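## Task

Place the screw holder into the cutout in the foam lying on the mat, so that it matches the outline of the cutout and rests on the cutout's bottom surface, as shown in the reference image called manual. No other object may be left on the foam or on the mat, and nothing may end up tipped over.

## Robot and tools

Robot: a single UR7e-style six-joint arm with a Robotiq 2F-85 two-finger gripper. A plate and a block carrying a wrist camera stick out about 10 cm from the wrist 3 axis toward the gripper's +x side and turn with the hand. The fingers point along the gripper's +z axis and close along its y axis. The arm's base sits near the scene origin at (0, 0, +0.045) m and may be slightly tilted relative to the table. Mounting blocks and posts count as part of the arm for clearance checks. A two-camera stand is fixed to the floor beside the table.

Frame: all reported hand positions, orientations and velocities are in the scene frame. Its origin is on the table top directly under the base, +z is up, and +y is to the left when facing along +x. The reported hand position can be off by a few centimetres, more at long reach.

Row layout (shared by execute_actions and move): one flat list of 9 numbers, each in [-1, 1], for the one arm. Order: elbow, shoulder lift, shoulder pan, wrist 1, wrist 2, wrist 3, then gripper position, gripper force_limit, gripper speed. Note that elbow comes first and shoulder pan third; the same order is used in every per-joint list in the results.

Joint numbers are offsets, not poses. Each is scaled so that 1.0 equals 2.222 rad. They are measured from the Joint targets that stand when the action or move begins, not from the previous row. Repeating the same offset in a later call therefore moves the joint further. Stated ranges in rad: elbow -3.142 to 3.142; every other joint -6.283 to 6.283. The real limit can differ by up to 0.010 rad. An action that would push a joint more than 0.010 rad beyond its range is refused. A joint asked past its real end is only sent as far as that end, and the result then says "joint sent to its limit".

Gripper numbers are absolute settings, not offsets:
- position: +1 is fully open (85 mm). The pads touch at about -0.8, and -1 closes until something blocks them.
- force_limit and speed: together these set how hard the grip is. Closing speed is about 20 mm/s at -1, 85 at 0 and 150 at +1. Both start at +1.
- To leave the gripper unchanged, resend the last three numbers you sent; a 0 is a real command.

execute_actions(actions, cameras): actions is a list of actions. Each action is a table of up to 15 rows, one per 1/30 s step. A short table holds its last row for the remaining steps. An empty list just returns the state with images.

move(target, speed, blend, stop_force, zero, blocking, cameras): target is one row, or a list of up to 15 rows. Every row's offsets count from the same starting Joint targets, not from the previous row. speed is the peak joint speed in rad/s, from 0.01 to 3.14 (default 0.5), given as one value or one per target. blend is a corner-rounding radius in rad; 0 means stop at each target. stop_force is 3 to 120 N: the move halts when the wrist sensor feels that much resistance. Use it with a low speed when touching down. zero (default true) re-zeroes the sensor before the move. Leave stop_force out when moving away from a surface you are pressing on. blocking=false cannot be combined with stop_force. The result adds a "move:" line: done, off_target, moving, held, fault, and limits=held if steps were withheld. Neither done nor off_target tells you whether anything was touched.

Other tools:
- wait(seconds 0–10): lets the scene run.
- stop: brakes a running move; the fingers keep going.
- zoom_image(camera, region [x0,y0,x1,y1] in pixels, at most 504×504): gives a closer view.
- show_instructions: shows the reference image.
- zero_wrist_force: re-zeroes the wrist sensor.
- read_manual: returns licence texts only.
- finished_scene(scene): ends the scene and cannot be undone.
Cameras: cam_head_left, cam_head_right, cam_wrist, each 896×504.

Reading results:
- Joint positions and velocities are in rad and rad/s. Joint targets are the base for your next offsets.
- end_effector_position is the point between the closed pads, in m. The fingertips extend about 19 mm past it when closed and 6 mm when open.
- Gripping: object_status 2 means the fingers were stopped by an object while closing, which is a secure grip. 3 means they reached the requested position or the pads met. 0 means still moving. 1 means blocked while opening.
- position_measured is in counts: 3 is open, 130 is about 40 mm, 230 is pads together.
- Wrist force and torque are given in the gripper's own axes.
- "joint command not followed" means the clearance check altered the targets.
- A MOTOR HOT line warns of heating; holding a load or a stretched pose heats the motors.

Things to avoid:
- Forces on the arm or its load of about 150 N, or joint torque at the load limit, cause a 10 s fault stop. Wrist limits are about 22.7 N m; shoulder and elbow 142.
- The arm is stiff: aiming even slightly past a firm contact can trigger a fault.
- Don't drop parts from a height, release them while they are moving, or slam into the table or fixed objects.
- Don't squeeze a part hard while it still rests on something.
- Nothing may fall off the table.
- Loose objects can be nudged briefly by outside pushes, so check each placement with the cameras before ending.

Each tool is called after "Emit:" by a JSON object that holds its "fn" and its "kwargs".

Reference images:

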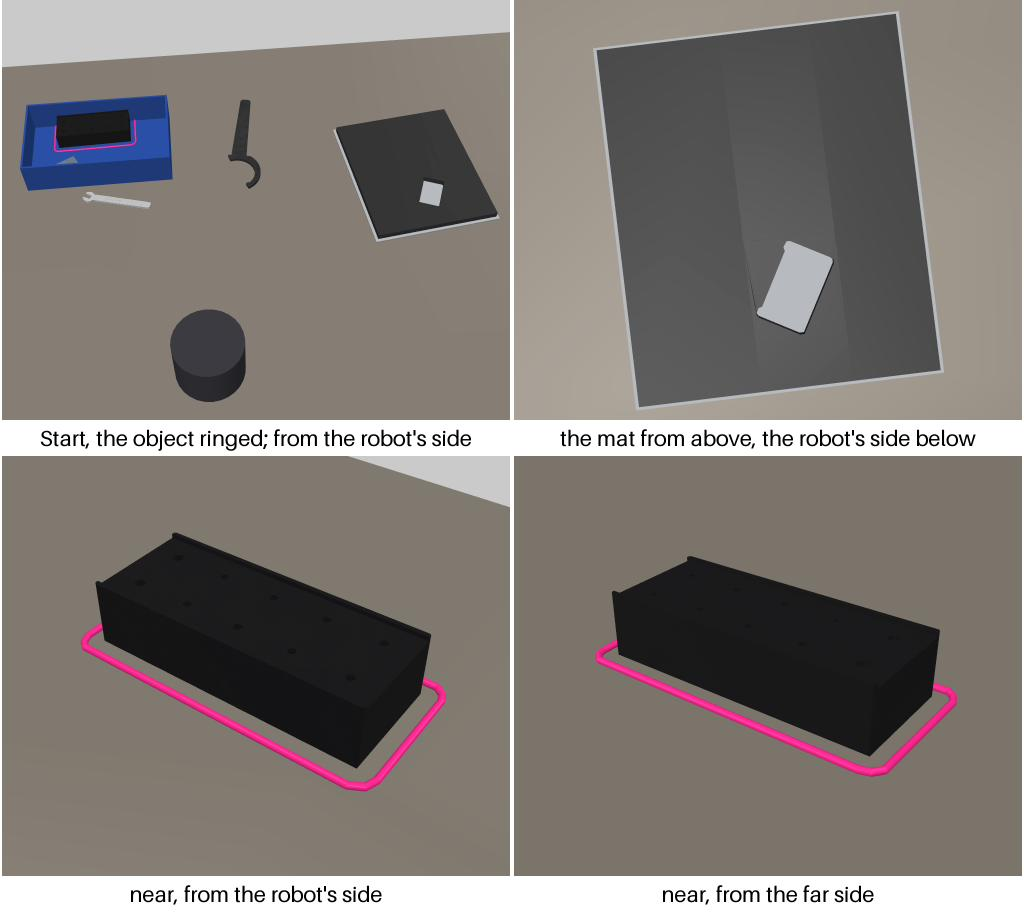

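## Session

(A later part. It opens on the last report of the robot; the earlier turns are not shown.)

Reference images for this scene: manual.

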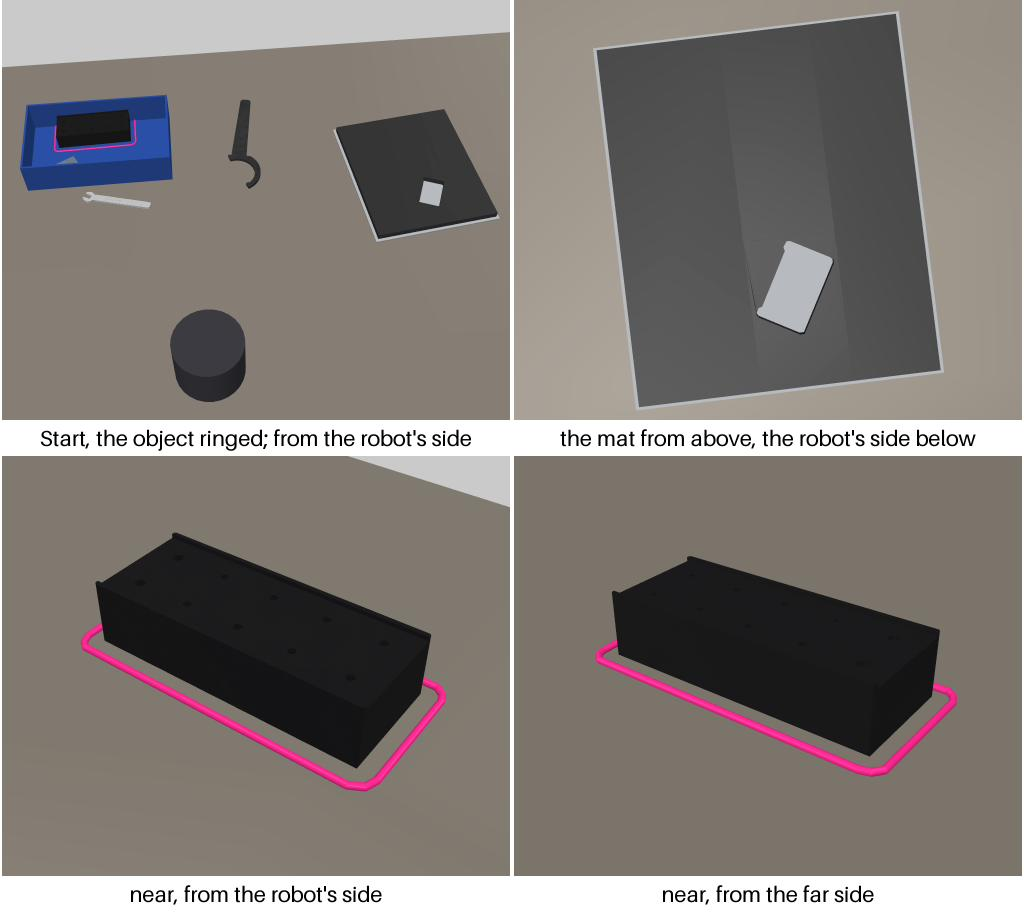

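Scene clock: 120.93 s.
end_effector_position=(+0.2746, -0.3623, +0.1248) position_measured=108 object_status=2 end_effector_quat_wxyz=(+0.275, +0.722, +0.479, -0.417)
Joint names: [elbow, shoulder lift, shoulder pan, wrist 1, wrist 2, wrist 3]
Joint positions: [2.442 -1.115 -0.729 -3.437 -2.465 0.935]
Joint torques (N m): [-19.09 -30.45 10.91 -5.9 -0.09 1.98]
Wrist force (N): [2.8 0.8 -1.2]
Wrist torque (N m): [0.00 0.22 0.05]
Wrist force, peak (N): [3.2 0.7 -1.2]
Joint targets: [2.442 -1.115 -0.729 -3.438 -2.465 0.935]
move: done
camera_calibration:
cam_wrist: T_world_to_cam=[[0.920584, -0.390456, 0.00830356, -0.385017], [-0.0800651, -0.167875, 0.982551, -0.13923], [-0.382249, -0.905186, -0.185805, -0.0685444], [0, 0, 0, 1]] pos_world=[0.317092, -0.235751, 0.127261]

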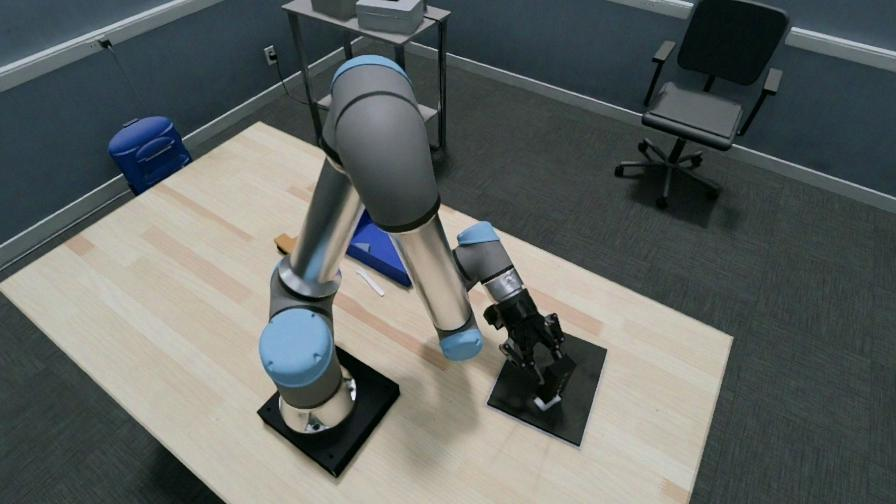

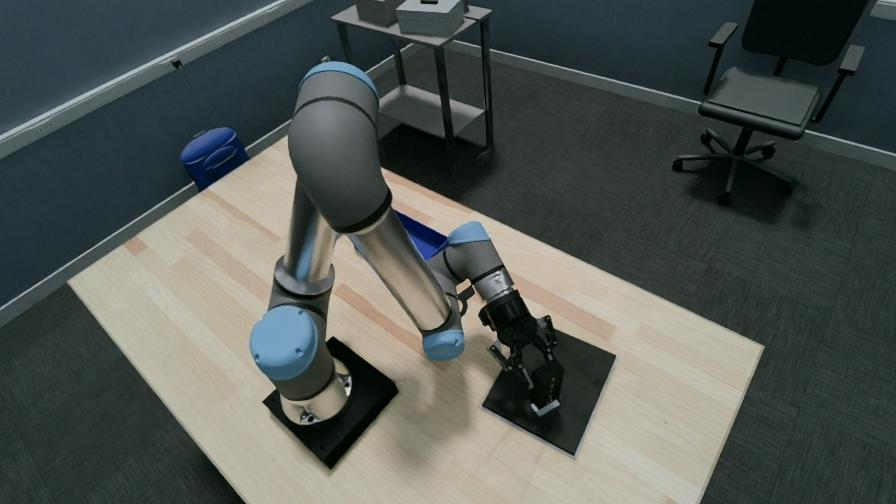

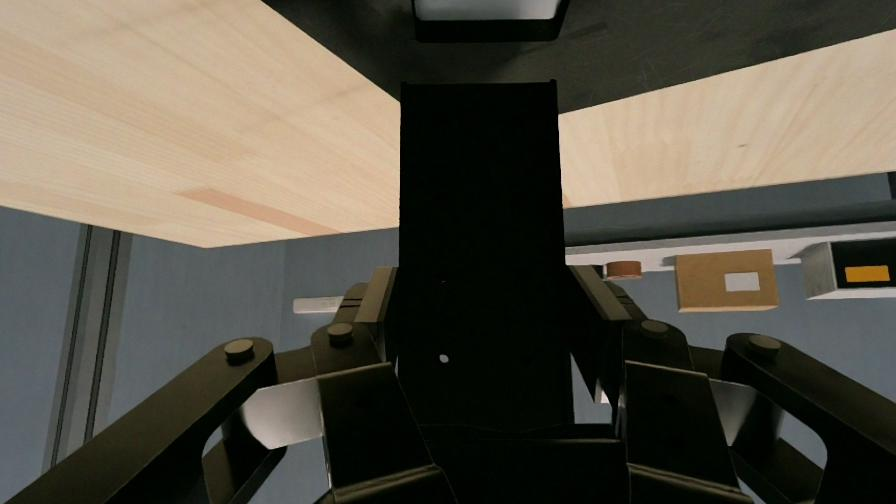

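Emit:
{"fn": "move", "kwargs": {"target": [-0.00072, 0.01895, 0.00086, -0.0176, -0.00027, 0.00113, -1, -0.6, -1], "speed": 0.04, "stop_force": 5, "cameras": ["cam_wrist"]}}

Emit:
{"fn": "zoom_image", "kwargs": {"camera": "cam_wrist", "region": [390, 0, 490, 100]}}

Emit:
{"fn": "zoom_image", "kwargs": {"camera": "cam_wrist", "region": [490, 0, 590, 100]}}

Scene clock: 136.03 s.
end_effector_position=(+0.2751, -0.3624, +0.1130) position_measured=108 object_status=2 end_effector_quat_wxyz=(+0.276, +0.722, +0.478, -0.417)
Joint names: [elbow, shoulder lift, shoulder pan, wrist 1, wrist 2, wrist 3]
Joint positions: [2.44 -1.073 -0.727 -3.477 -2.466 0.938]
Joint torques (N m): [-14.63 -41.02 5.84 -0.78 -4.65 0.74]
Wrist force (N): [3.0 0.6 -1.3]
Wrist torque (N m): [-0.04 0.17 0.06]
Wrist force, peak (N): [3.4 1.0 -1.1]
Joint targets: [2.440 -1.073 -0.727 -3.477 -2.466 0.938]
move: done
camera_calibration:
cam_wrist: T_world_to_cam=[[0.92072, -0.390113, 0.00927865, -0.385494], [-0.0808474, -0.167441, 0.982561, -0.127163], [-0.381756, -0.905414, -0.185706, -0.0708775], [0, 0, 0, 1]] pos_world=[0.317593, -0.235852, 0.11536]
Images, in order (width x height): cam_wrist 896x504.

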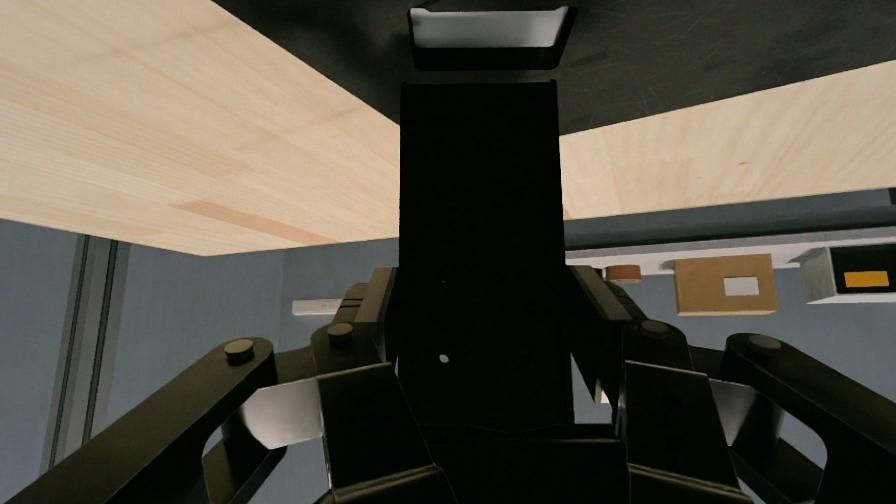

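Scaled by 5.040 from the camera's 896x504 image, which has a finer 1280x720 frame.

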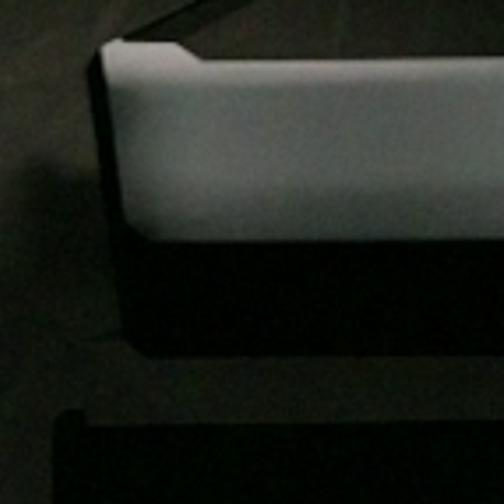

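Scaled by 5.040 from the camera's 896x504 image, which has a finer 1280x720 frame.

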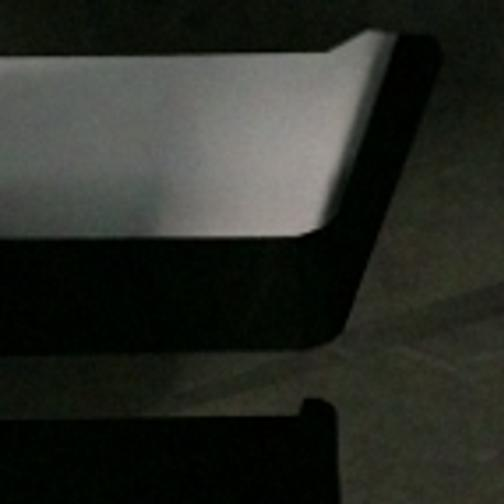

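Emit:
{"fn": "move", "kwargs": {"target": [-0.00041, 0.01278, 0.00041, -0.01175, -0.00009, 0.00041, -1, -0.6, -1], "speed": 0.03, "stop_force": 4, "cameras": ["cam_wrist"]}}

Emit:
{"fn": "zoom_image", "kwargs": {"camera": "cam_wrist", "region": [390, 10, 490, 110]}}

Emit:
{"fn": "zoom_image", "kwargs": {"camera": "cam_wrist", "region": [490, 10, 590, 110]}}

Scene clock: 150.13 s.
end_effector_position=(+0.2750, -0.3623, +0.1048) position_measured=108 object_status=2 end_effector_quat_wxyz=(+0.276, +0.722, +0.479, -0.417)
Joint names: [elbow, shoulder lift, shoulder pan, wrist 1, wrist 2, wrist 3]
Joint positions: [2.439 -1.045 -0.726 -3.503 -2.466 0.939]
Joint torques (N m): [-15.63 -42.91 8.99 -0.78 -4.99 1.54]
Wrist force (N): [3.1 0.6 -1.4]
Wrist torque (N m): [-0.03 0.17 0.05]
Wrist force, peak (N): [3.2 0.6 -1.5]
Joint targets: [2.439 -1.045 -0.726 -3.503 -2.466 0.939]
move: done
camera_calibration:
cam_wrist: T_world_to_cam=[[0.920844, -0.389835, 0.00862827, -0.385097], [-0.0803269, -0.167997, 0.982509, -0.119496], [-0.381567, -0.905431, -0.186013, -0.0723976], [0, 0, 0, 1]] pos_world=[0.317391, -0.23575, 0.107262]
Images, in order (width x height): cam_wrist 896x504.

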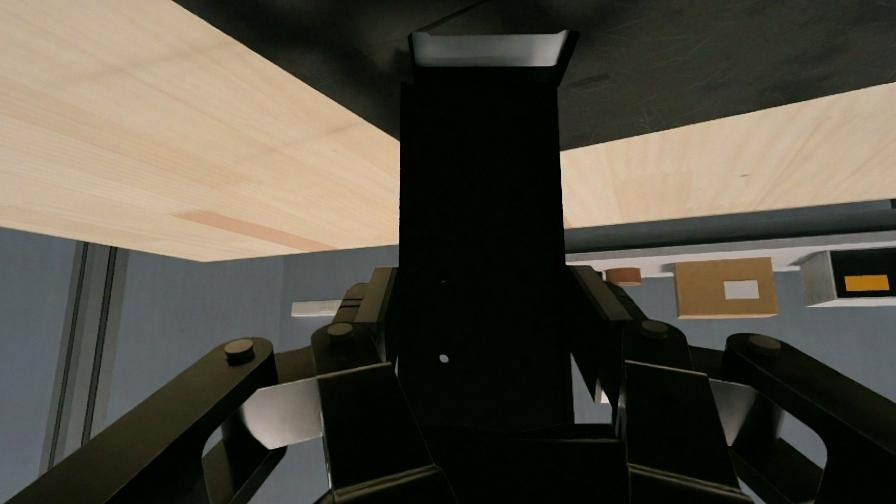

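Scaled by 5.040 from the camera's 896x504 image, which has a finer 1280x720 frame.

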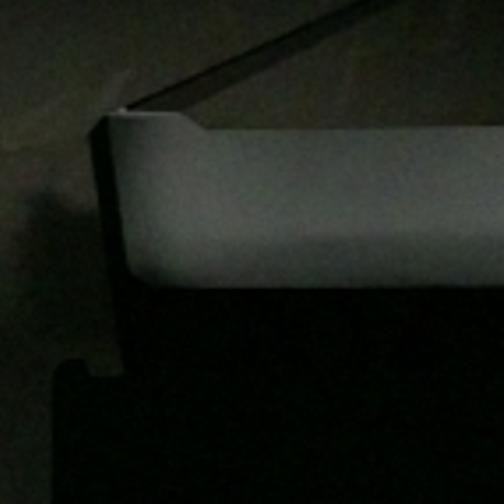

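Scaled by 5.040 from the camera's 896x504 image, which has a finer 1280x720 frame.

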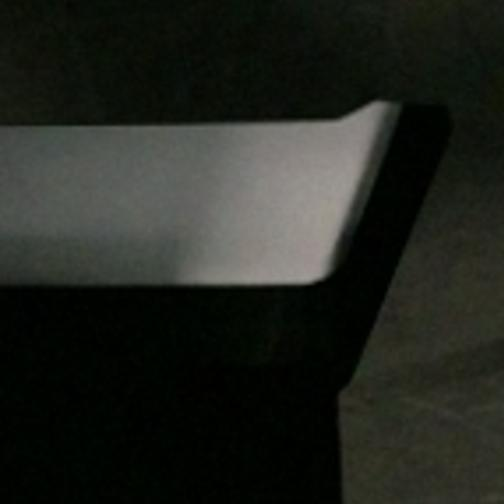

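Emit:
{"fn": "move", "kwargs": {"target": [-0.00621, 0.00972, 0.00365, 0.00072, -0.00198, 0.00509, -1, -0.6, -1], "speed": 0.02, "stop_force": 4, "cameras": ["cam_wrist"]}}

Emit:
{"fn": "zoom_image", "kwargs": {"camera": "cam_wrist", "region": [380, 20, 480, 120]}}

Emit:
{"fn": "zoom_image", "kwargs": {"camera": "cam_wrist", "region": [480, 20, 580, 120]}}

Scene clock: 160.77 s.
end_effector_position=(+0.2798, -0.3633, +0.0987) position_measured=108 object_status=2 end_effector_quat_wxyz=(+0.275, +0.722, +0.479, -0.417)
Joint names: [elbow, shoulder lift, shoulder pan, wrist 1, wrist 2, wrist 3]
Joint positions: [2.425 -1.023 -0.718 -3.501 -2.471 0.95]
Joint torques (N m): [3.94 -43.56 -7.52 -2.15 -1.31 -1.67]
Wrist force (N): [3.1 0.4 -1.5]
Wrist torque (N m): [-0.08 0.16 -0.08]
Wrist force, peak (N): [3.5 0.5 -1.6]
Joint targets: [2.425 -1.023 -0.718 -3.501 -2.470 0.950]
move: done
camera_calibration:
cam_wrist: T_world_to_cam=[[0.920766, -0.390033, 0.00804183, -0.389907], [-0.079831, -0.168202, 0.982515, -0.113388], [-0.38186, -0.905308, -0.186012, -0.0724629], [0, 0, 0, 1]] pos_world=[0.32229, -0.23675, 0.101062]
Images, in order (width x height): cam_wrist 896x504.

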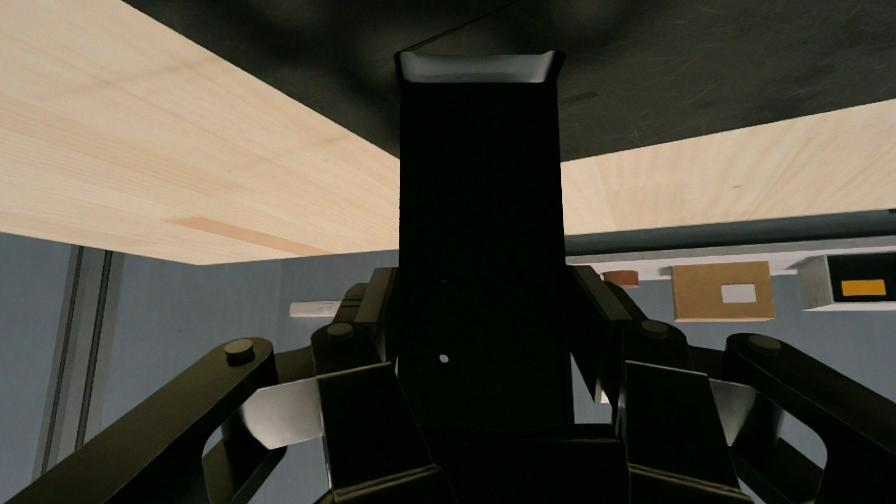

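Scaled by 5.040 from the camera's 896x504 image, which has a finer 1280x720 frame.

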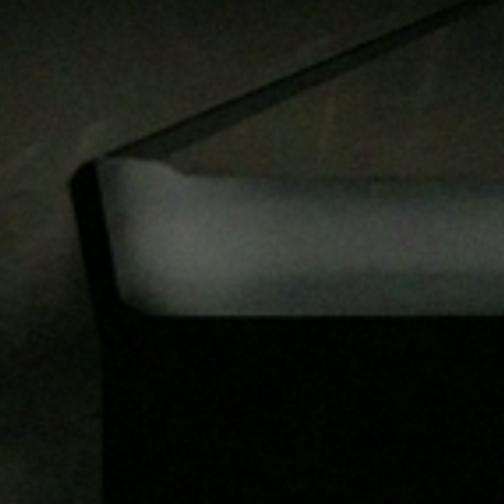

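Scaled by 5.040 from the camera's 896x504 image, which has a finer 1280x720 frame.

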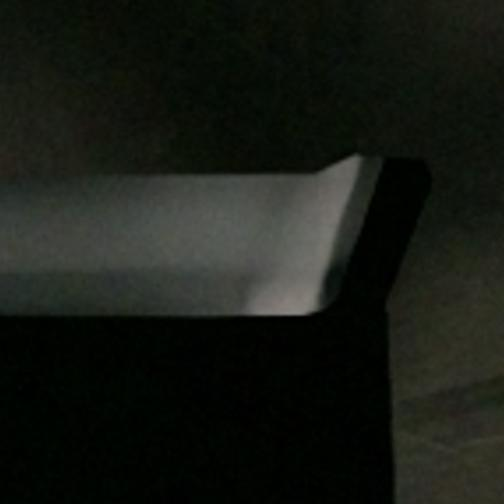

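Emit:
{"fn": "move", "kwargs": {"target": [-0.00223, 0.01015, 0.00104, -0.0045, -0.00162, 0.00446, -1, -0.6, -1], "speed": 0.015, "stop_force": 4, "cameras": ["all"]}}

Emit:
{"fn": "zoom_image", "kwargs": {"camera": "cam_wrist", "region": [380, 30, 480, 130]}}

Emit:
{"fn": "zoom_image", "kwargs": {"camera": "cam_wrist", "region": [480, 30, 580, 130]}}

Emit:
{"fn": "zoom_image", "kwargs": {"camera": "cam_head_left", "region": [500, 340, 600, 440]}}

Scene clock: 172.33 s.
end_effector_position=(+0.2802, -0.3634, +0.0918) position_measured=108 object_status=2 end_effector_quat_wxyz=(+0.274, +0.723, +0.477, -0.418)
Joint names: [elbow, shoulder lift, shoulder pan, wrist 1, wrist 2, wrist 3]
Joint positions: [2.42 -1 -0.716 -3.511 -2.474 0.96]
Joint torques (N m): [-11.96 -44.07 8.11 -3.88 -4.09 -0.48]
Wrist force (N): [3.1 0.5 -1.1]
Wrist torque (N m): [-0.08 0.15 -0.06]
Wrist force, peak (N): [3.6 0.3 -1.3]
Joint targets: [2.420 -1.000 -0.716 -3.511 -2.474 0.960]
move: done
camera_calibration:
cam_wrist: T_world_to_cam=[[0.918874, -0.394461, 0.00846473, -0.391422], [-0.0809421, -0.167465, 0.98255, -0.106064], [-0.38616, -0.903524, -0.185808, -0.07193], [0, 0, 0, 1]] pos_world=[0.323306, -0.237153, 0.0941613]

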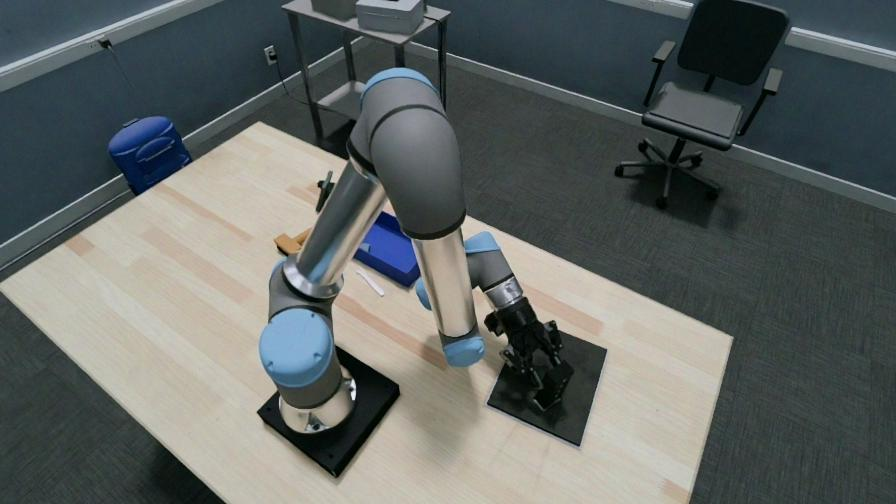

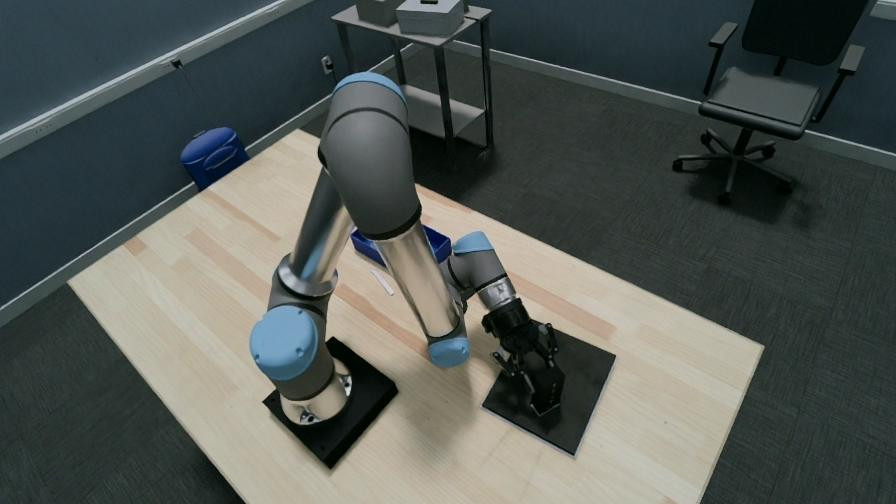

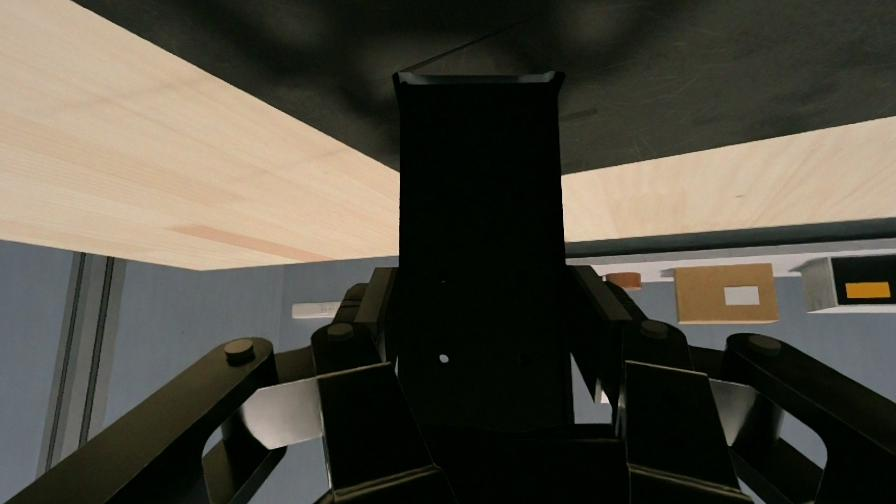

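Scaled by 5.040 from the camera's 896x504 image, which has a finer 1280x720 frame.

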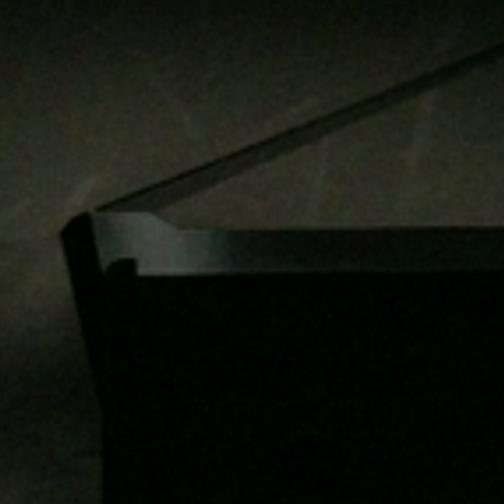

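Scaled by 5.040 from the camera's 896x504 image, which has a finer 1280x720 frame.

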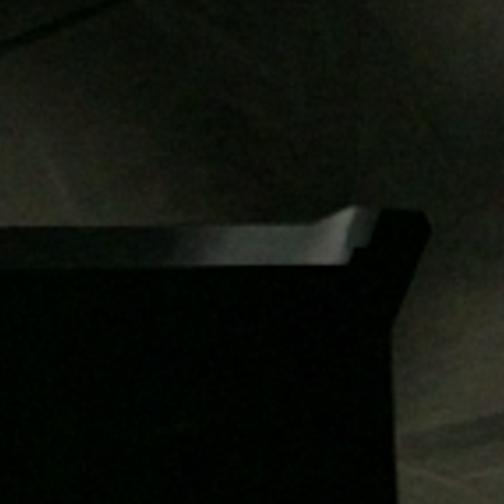

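Scaled by 5.040 from the camera's 896x504 image, which has a finer 1280x720 frame.

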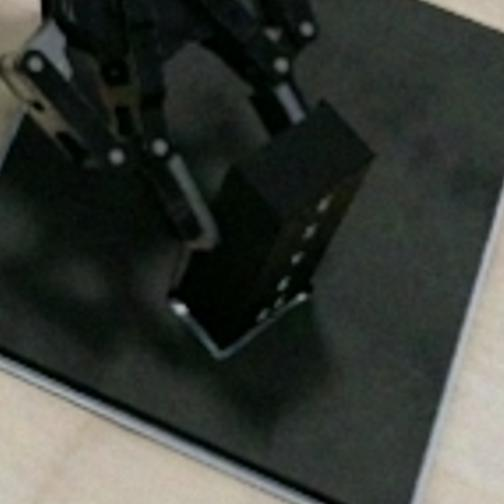

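Emit:
{"fn": "move", "kwargs": {"target": [-0.0027, 0.0122, 0.0014, -0.00549, -0.0018, 0.0054, -1, -0.6, -1], "speed": 0.012, "stop_force": 4, "cameras": ["cam_wrist"]}}

Emit:
{"fn": "zoom_image", "kwargs": {"camera": "cam_wrist", "region": [380, 50, 580, 150]}}

Scene clock: 176.30 s.
end_effector_position=(+0.2808, -0.3634, +0.0835) position_measured=108 object_status=2 end_effector_quat_wxyz=(+0.274, +0.724, +0.475, -0.418)
Joint names: [elbow, shoulder lift, shoulder pan, wrist 1, wrist 2, wrist 3]
Joint positions: [2.414 -0.973 -0.713 -3.523 -2.478 0.972]
Joint torques (N m): [-12.43 -41.96 8.19 -4.28 -4.5 0.1]
Wrist force (N): [2.8 0.4 -1.2]
Wrist torque (N m): [-0.09 0.18 -0.05]
Wrist force, peak (N): [3.5 0.5 -1.5]
Joint targets: [2.414 -0.973 -0.713 -3.523 -2.478 0.972]
move: done
camera_calibration:
cam_wrist: T_world_to_cam=[[0.916788, -0.399267, 0.00922568, -0.39308], [-0.0825025, -0.166737, 0.982544, -0.0971641], [-0.390759, -0.901546, -0.185803, -0.0712241], [0, 0, 0, 1]] pos_world=[0.324524, -0.237357, 0.0858607]
Images, in order (width x height): cam_wrist 896x504.

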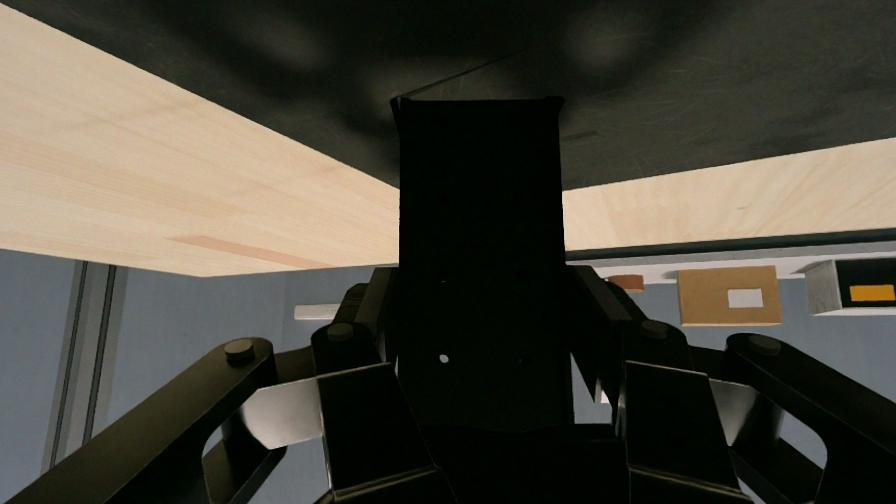

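Scaled by 2.520 from the camera's 896x504 image, which has a finer 1280x720 frame.

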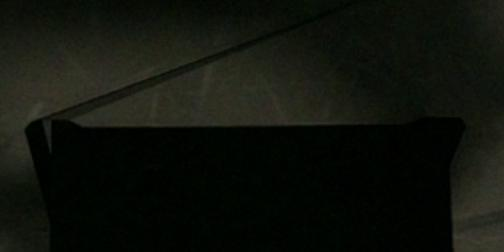

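Emit:
{"fn": "move", "kwargs": {"target": [-0.00087, 0.00779, 0.00028, -0.00662, -0.00013, 0.00039, -1, -0.6, -1], "speed": 0.01, "stop_force": 3, "cameras": ["cam_wrist"]}}

Scene clock: 179.83 s.
end_effector_position=(+0.2808, -0.3635, +0.0811) position_measured=108 object_status=2 end_effector_quat_wxyz=(+0.274, +0.724, +0.475, -0.418)
Joint names: [elbow, shoulder lift, shoulder pan, wrist 1, wrist 2, wrist 3]
Joint positions: [2.413 -0.965 -0.712 -3.531 -2.478 0.973]
Joint torques (N m): [-5.46 -44.08 6.76 -0.32 -0.95 1.31]
Wrist force (N): [1.3 -0.2 -2.7]
Wrist torque (N m): [-0.15 0.16 -0.03]
Wrist force, peak (N): [-0.3 -0.1 -4.5]
Joint targets: [2.413 -0.965 -0.712 -3.531 -2.478 0.973]
move: contact
camera_calibration:
cam_wrist: T_world_to_cam=[[0.916785, -0.399273, 0.00926507, -0.393154], [-0.0825006, -0.166632, 0.982562, -0.0947747], [-0.390767, -0.901562, -0.185706, -0.0716411], [0, 0, 0, 1]] pos_world=[0.324624, -0.237357, 0.0834604]
Images, in order (width x height): cam_wrist 896x504.

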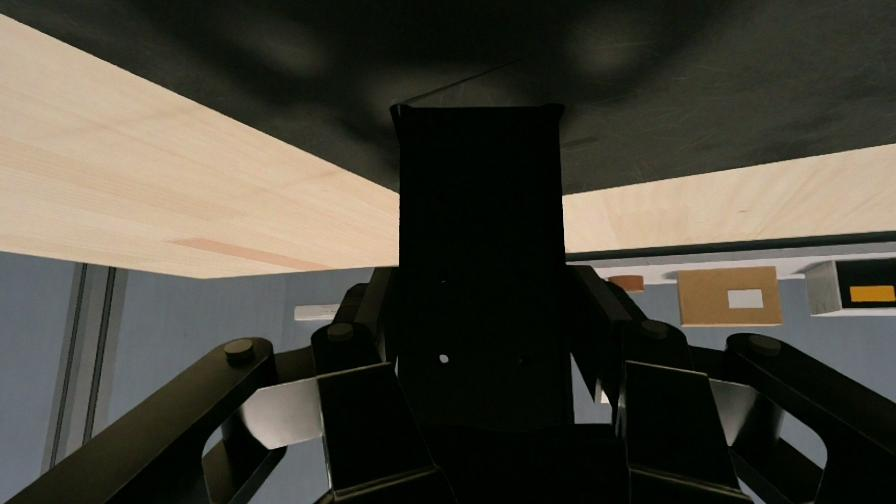

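Emit:
{"fn": "execute_actions", "kwargs": {"actions": [[[0,0,0,0,0,0,0.4,-0.6,-1]],[[0,0,0,0,0,0,0.4,-0.6,-1]],[[0,0,0,0,0,0,0.4,-0.6,-1]]], "cameras": ["all"]}}

Scene clock: 182.37 s.
end_effector_position=(+0.2808, -0.3635, +0.0811) position_measured=78 object_status=3 end_effector_quat_wxyz=(+0.274, +0.724, +0.475, -0.418)
Joint names: [elbow, shoulder lift, shoulder pan, wrist 1, wrist 2, wrist 3]
Joint positions: [2.413 -0.965 -0.712 -3.531 -2.478 0.973]
Joint torques (N m): [5.04 -43.24 -4.11 -1.17 0.29 -1.53]
Wrist force (N): [1.6 0.4 -2.2]
Wrist torque (N m): [-0.08 0.11 -0.05]
Wrist force, peak (N): [1.6 0.1 -3.1]
Joint targets: [2.413 -0.965 -0.712 -3.531 -2.478 0.973]
camera_calibration:
cam_wrist: T_world_to_cam=[[0.916785, -0.399273, 0.00926507, -0.393062], [-0.0825006, -0.166632, 0.982562, -0.0947829], [-0.390767, -0.901562, -0.185706, -0.0716801], [0, 0, 0, 1]] pos_world=[0.324524, -0.237357, 0.0834604]

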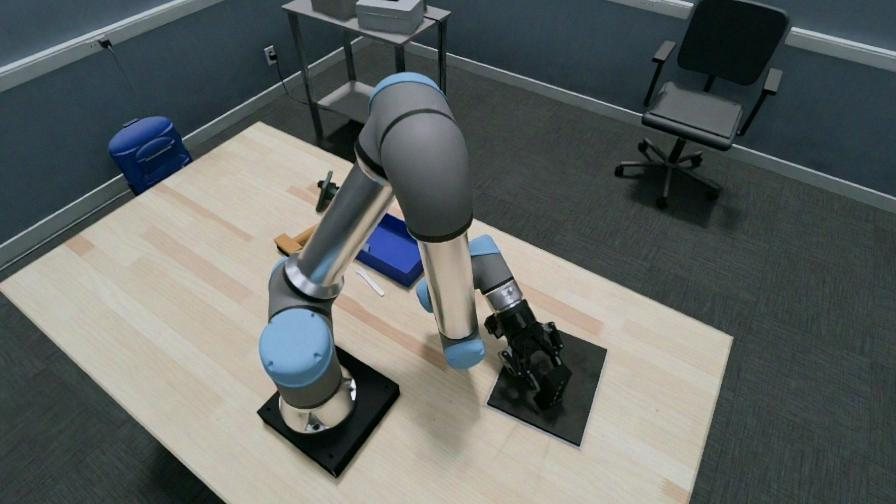

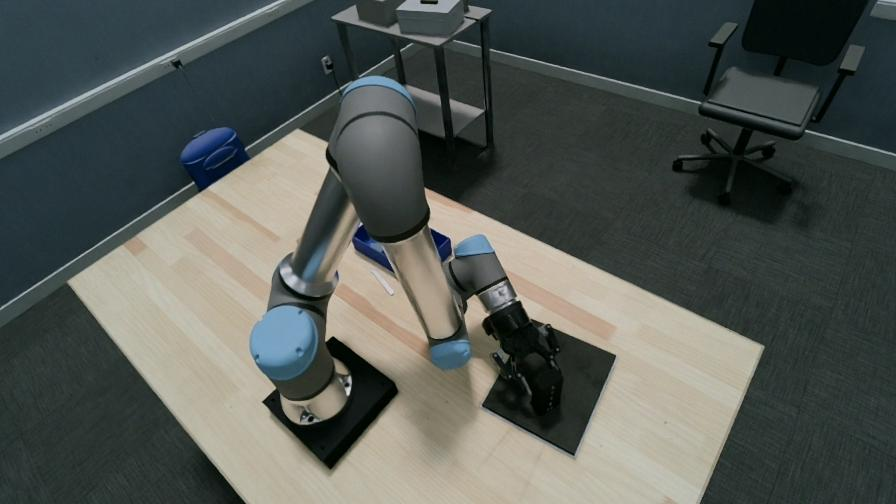

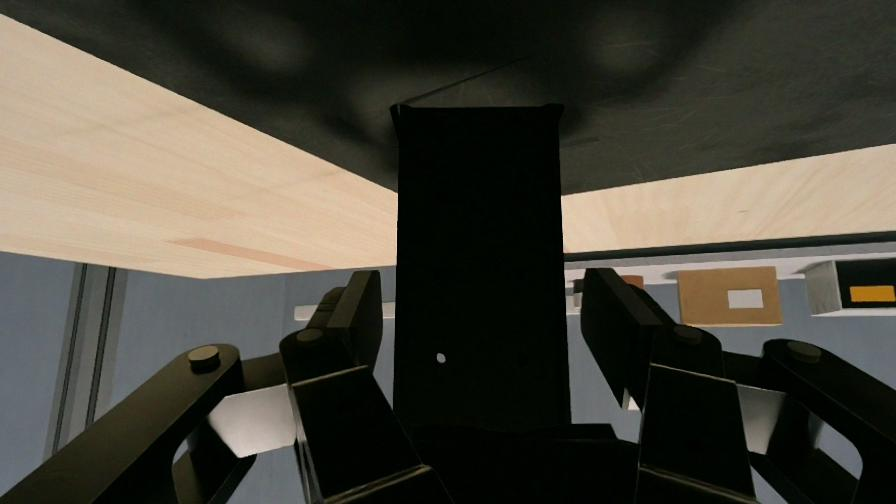

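Emit:
{"fn": "move", "kwargs": {"target": [0.00729, -0.09973, 0.07678, 0.19073, -0.03051, 0.1203, 1, -0.6, -0.5], "speed": 0.15, "cameras": ["all"]}}

Scene clock: 189.23 s.
end_effector_position=(+0.3081, -0.3001, +0.1208) position_measured=3 object_status=3 end_effector_quat_wxyz=(+0.273, +0.724, +0.475, -0.419)
Joint names: [elbow, shoulder lift, shoulder pan, wrist 1, wrist 2, wrist 3]
Joint positions: [2.43 -1.186 -0.541 -3.107 -2.546 1.24]
Joint torques (N m): [-3.36 -17.2 -13.5 -6.21 -0.2 -1.57]
Wrist force (N): [1.2 0.0 -2.2]
Wrist torque (N m): [-0.09 0.19 -0.09]
Wrist force, peak (N): [1.8 0.6 -2.4]
Joint targets: [2.430 -1.186 -0.542 -3.107 -2.546 1.240]
move: done
camera_calibration:
cam_wrist: T_world_to_cam=[[0.916708, -0.399487, 0.0075283, -0.393068], [-0.080898, -0.16712, 0.982612, -0.121638], [-0.391283, -0.901377, -0.185518, 0.0036588], [0, 0, 0, 1]] pos_world=[0.35192, -0.174056, 0.123161]

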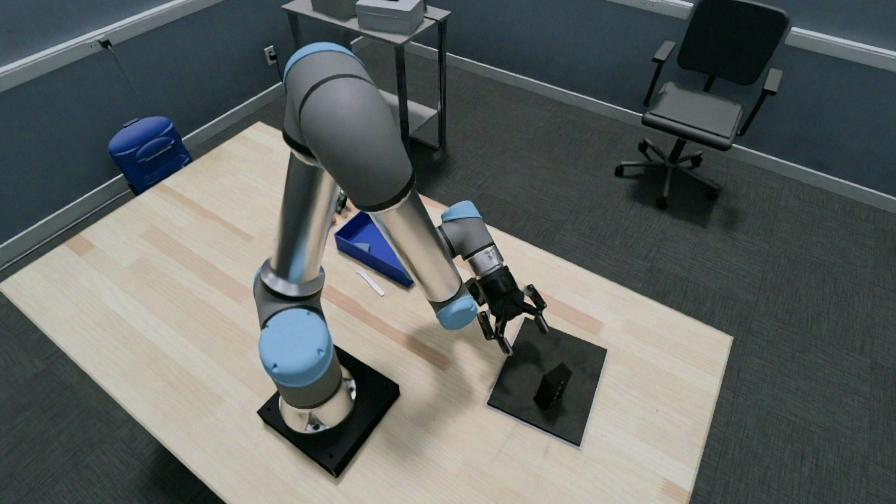

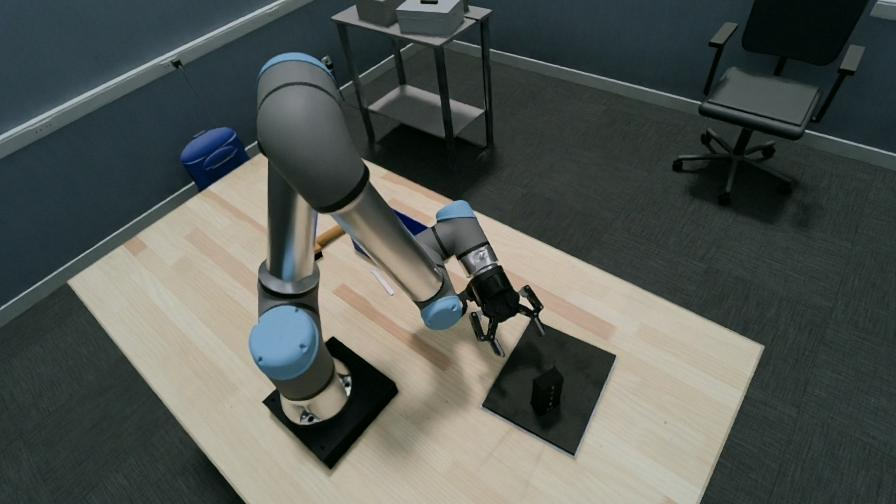

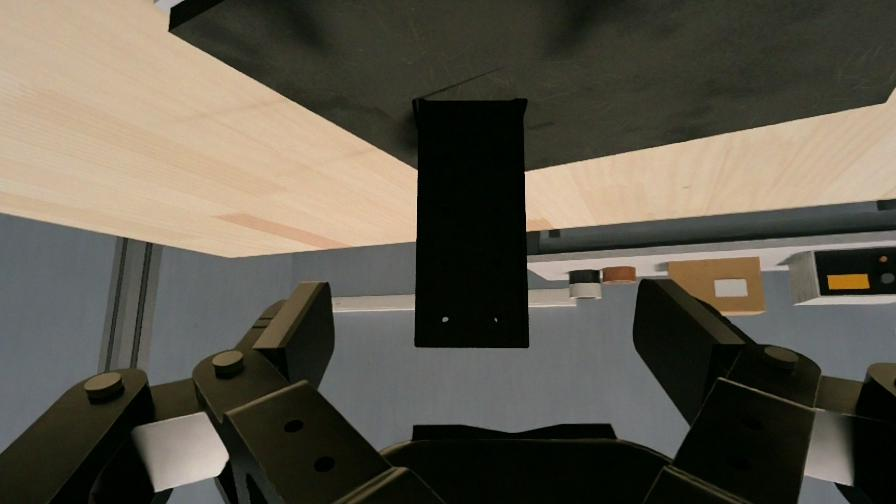

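Emit:
{"fn": "zoom_image", "kwargs": {"camera": "cam_wrist", "region": [390, 70, 560, 170]}}

Emit:
{"fn": "zoom_image", "kwargs": {"camera": "cam_head_left", "region": [500, 340, 600, 440]}}

Emit:
{"fn": "zoom_image", "kwargs": {"camera": "cam_head_right", "region": [490, 340, 600, 450]}}

Scaled by 2.965 from the camera's 896x504 image, which has a finer 1280x720 frame.

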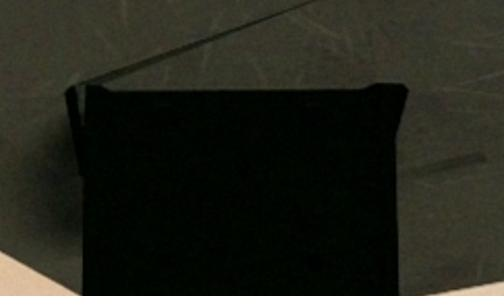

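Scaled by 5.040 from the camera's 896x504 image, which has a finer 1280x720 frame.

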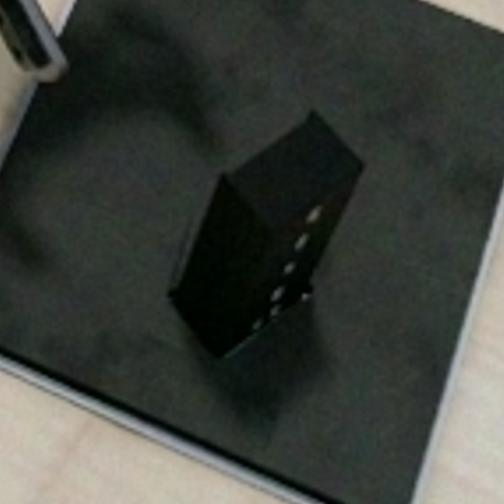

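Scaled by 4.582 from the camera's 896x504 image, which has a finer 1280x720 frame.

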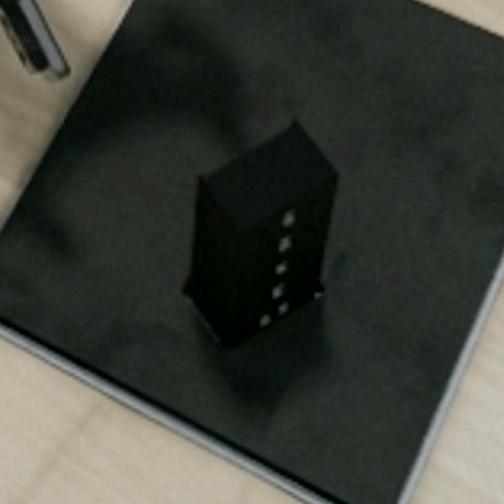

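Emit:
{"fn": "finished_scene", "kwargs": {"scene": 2}}

The scene is finished: the task was done.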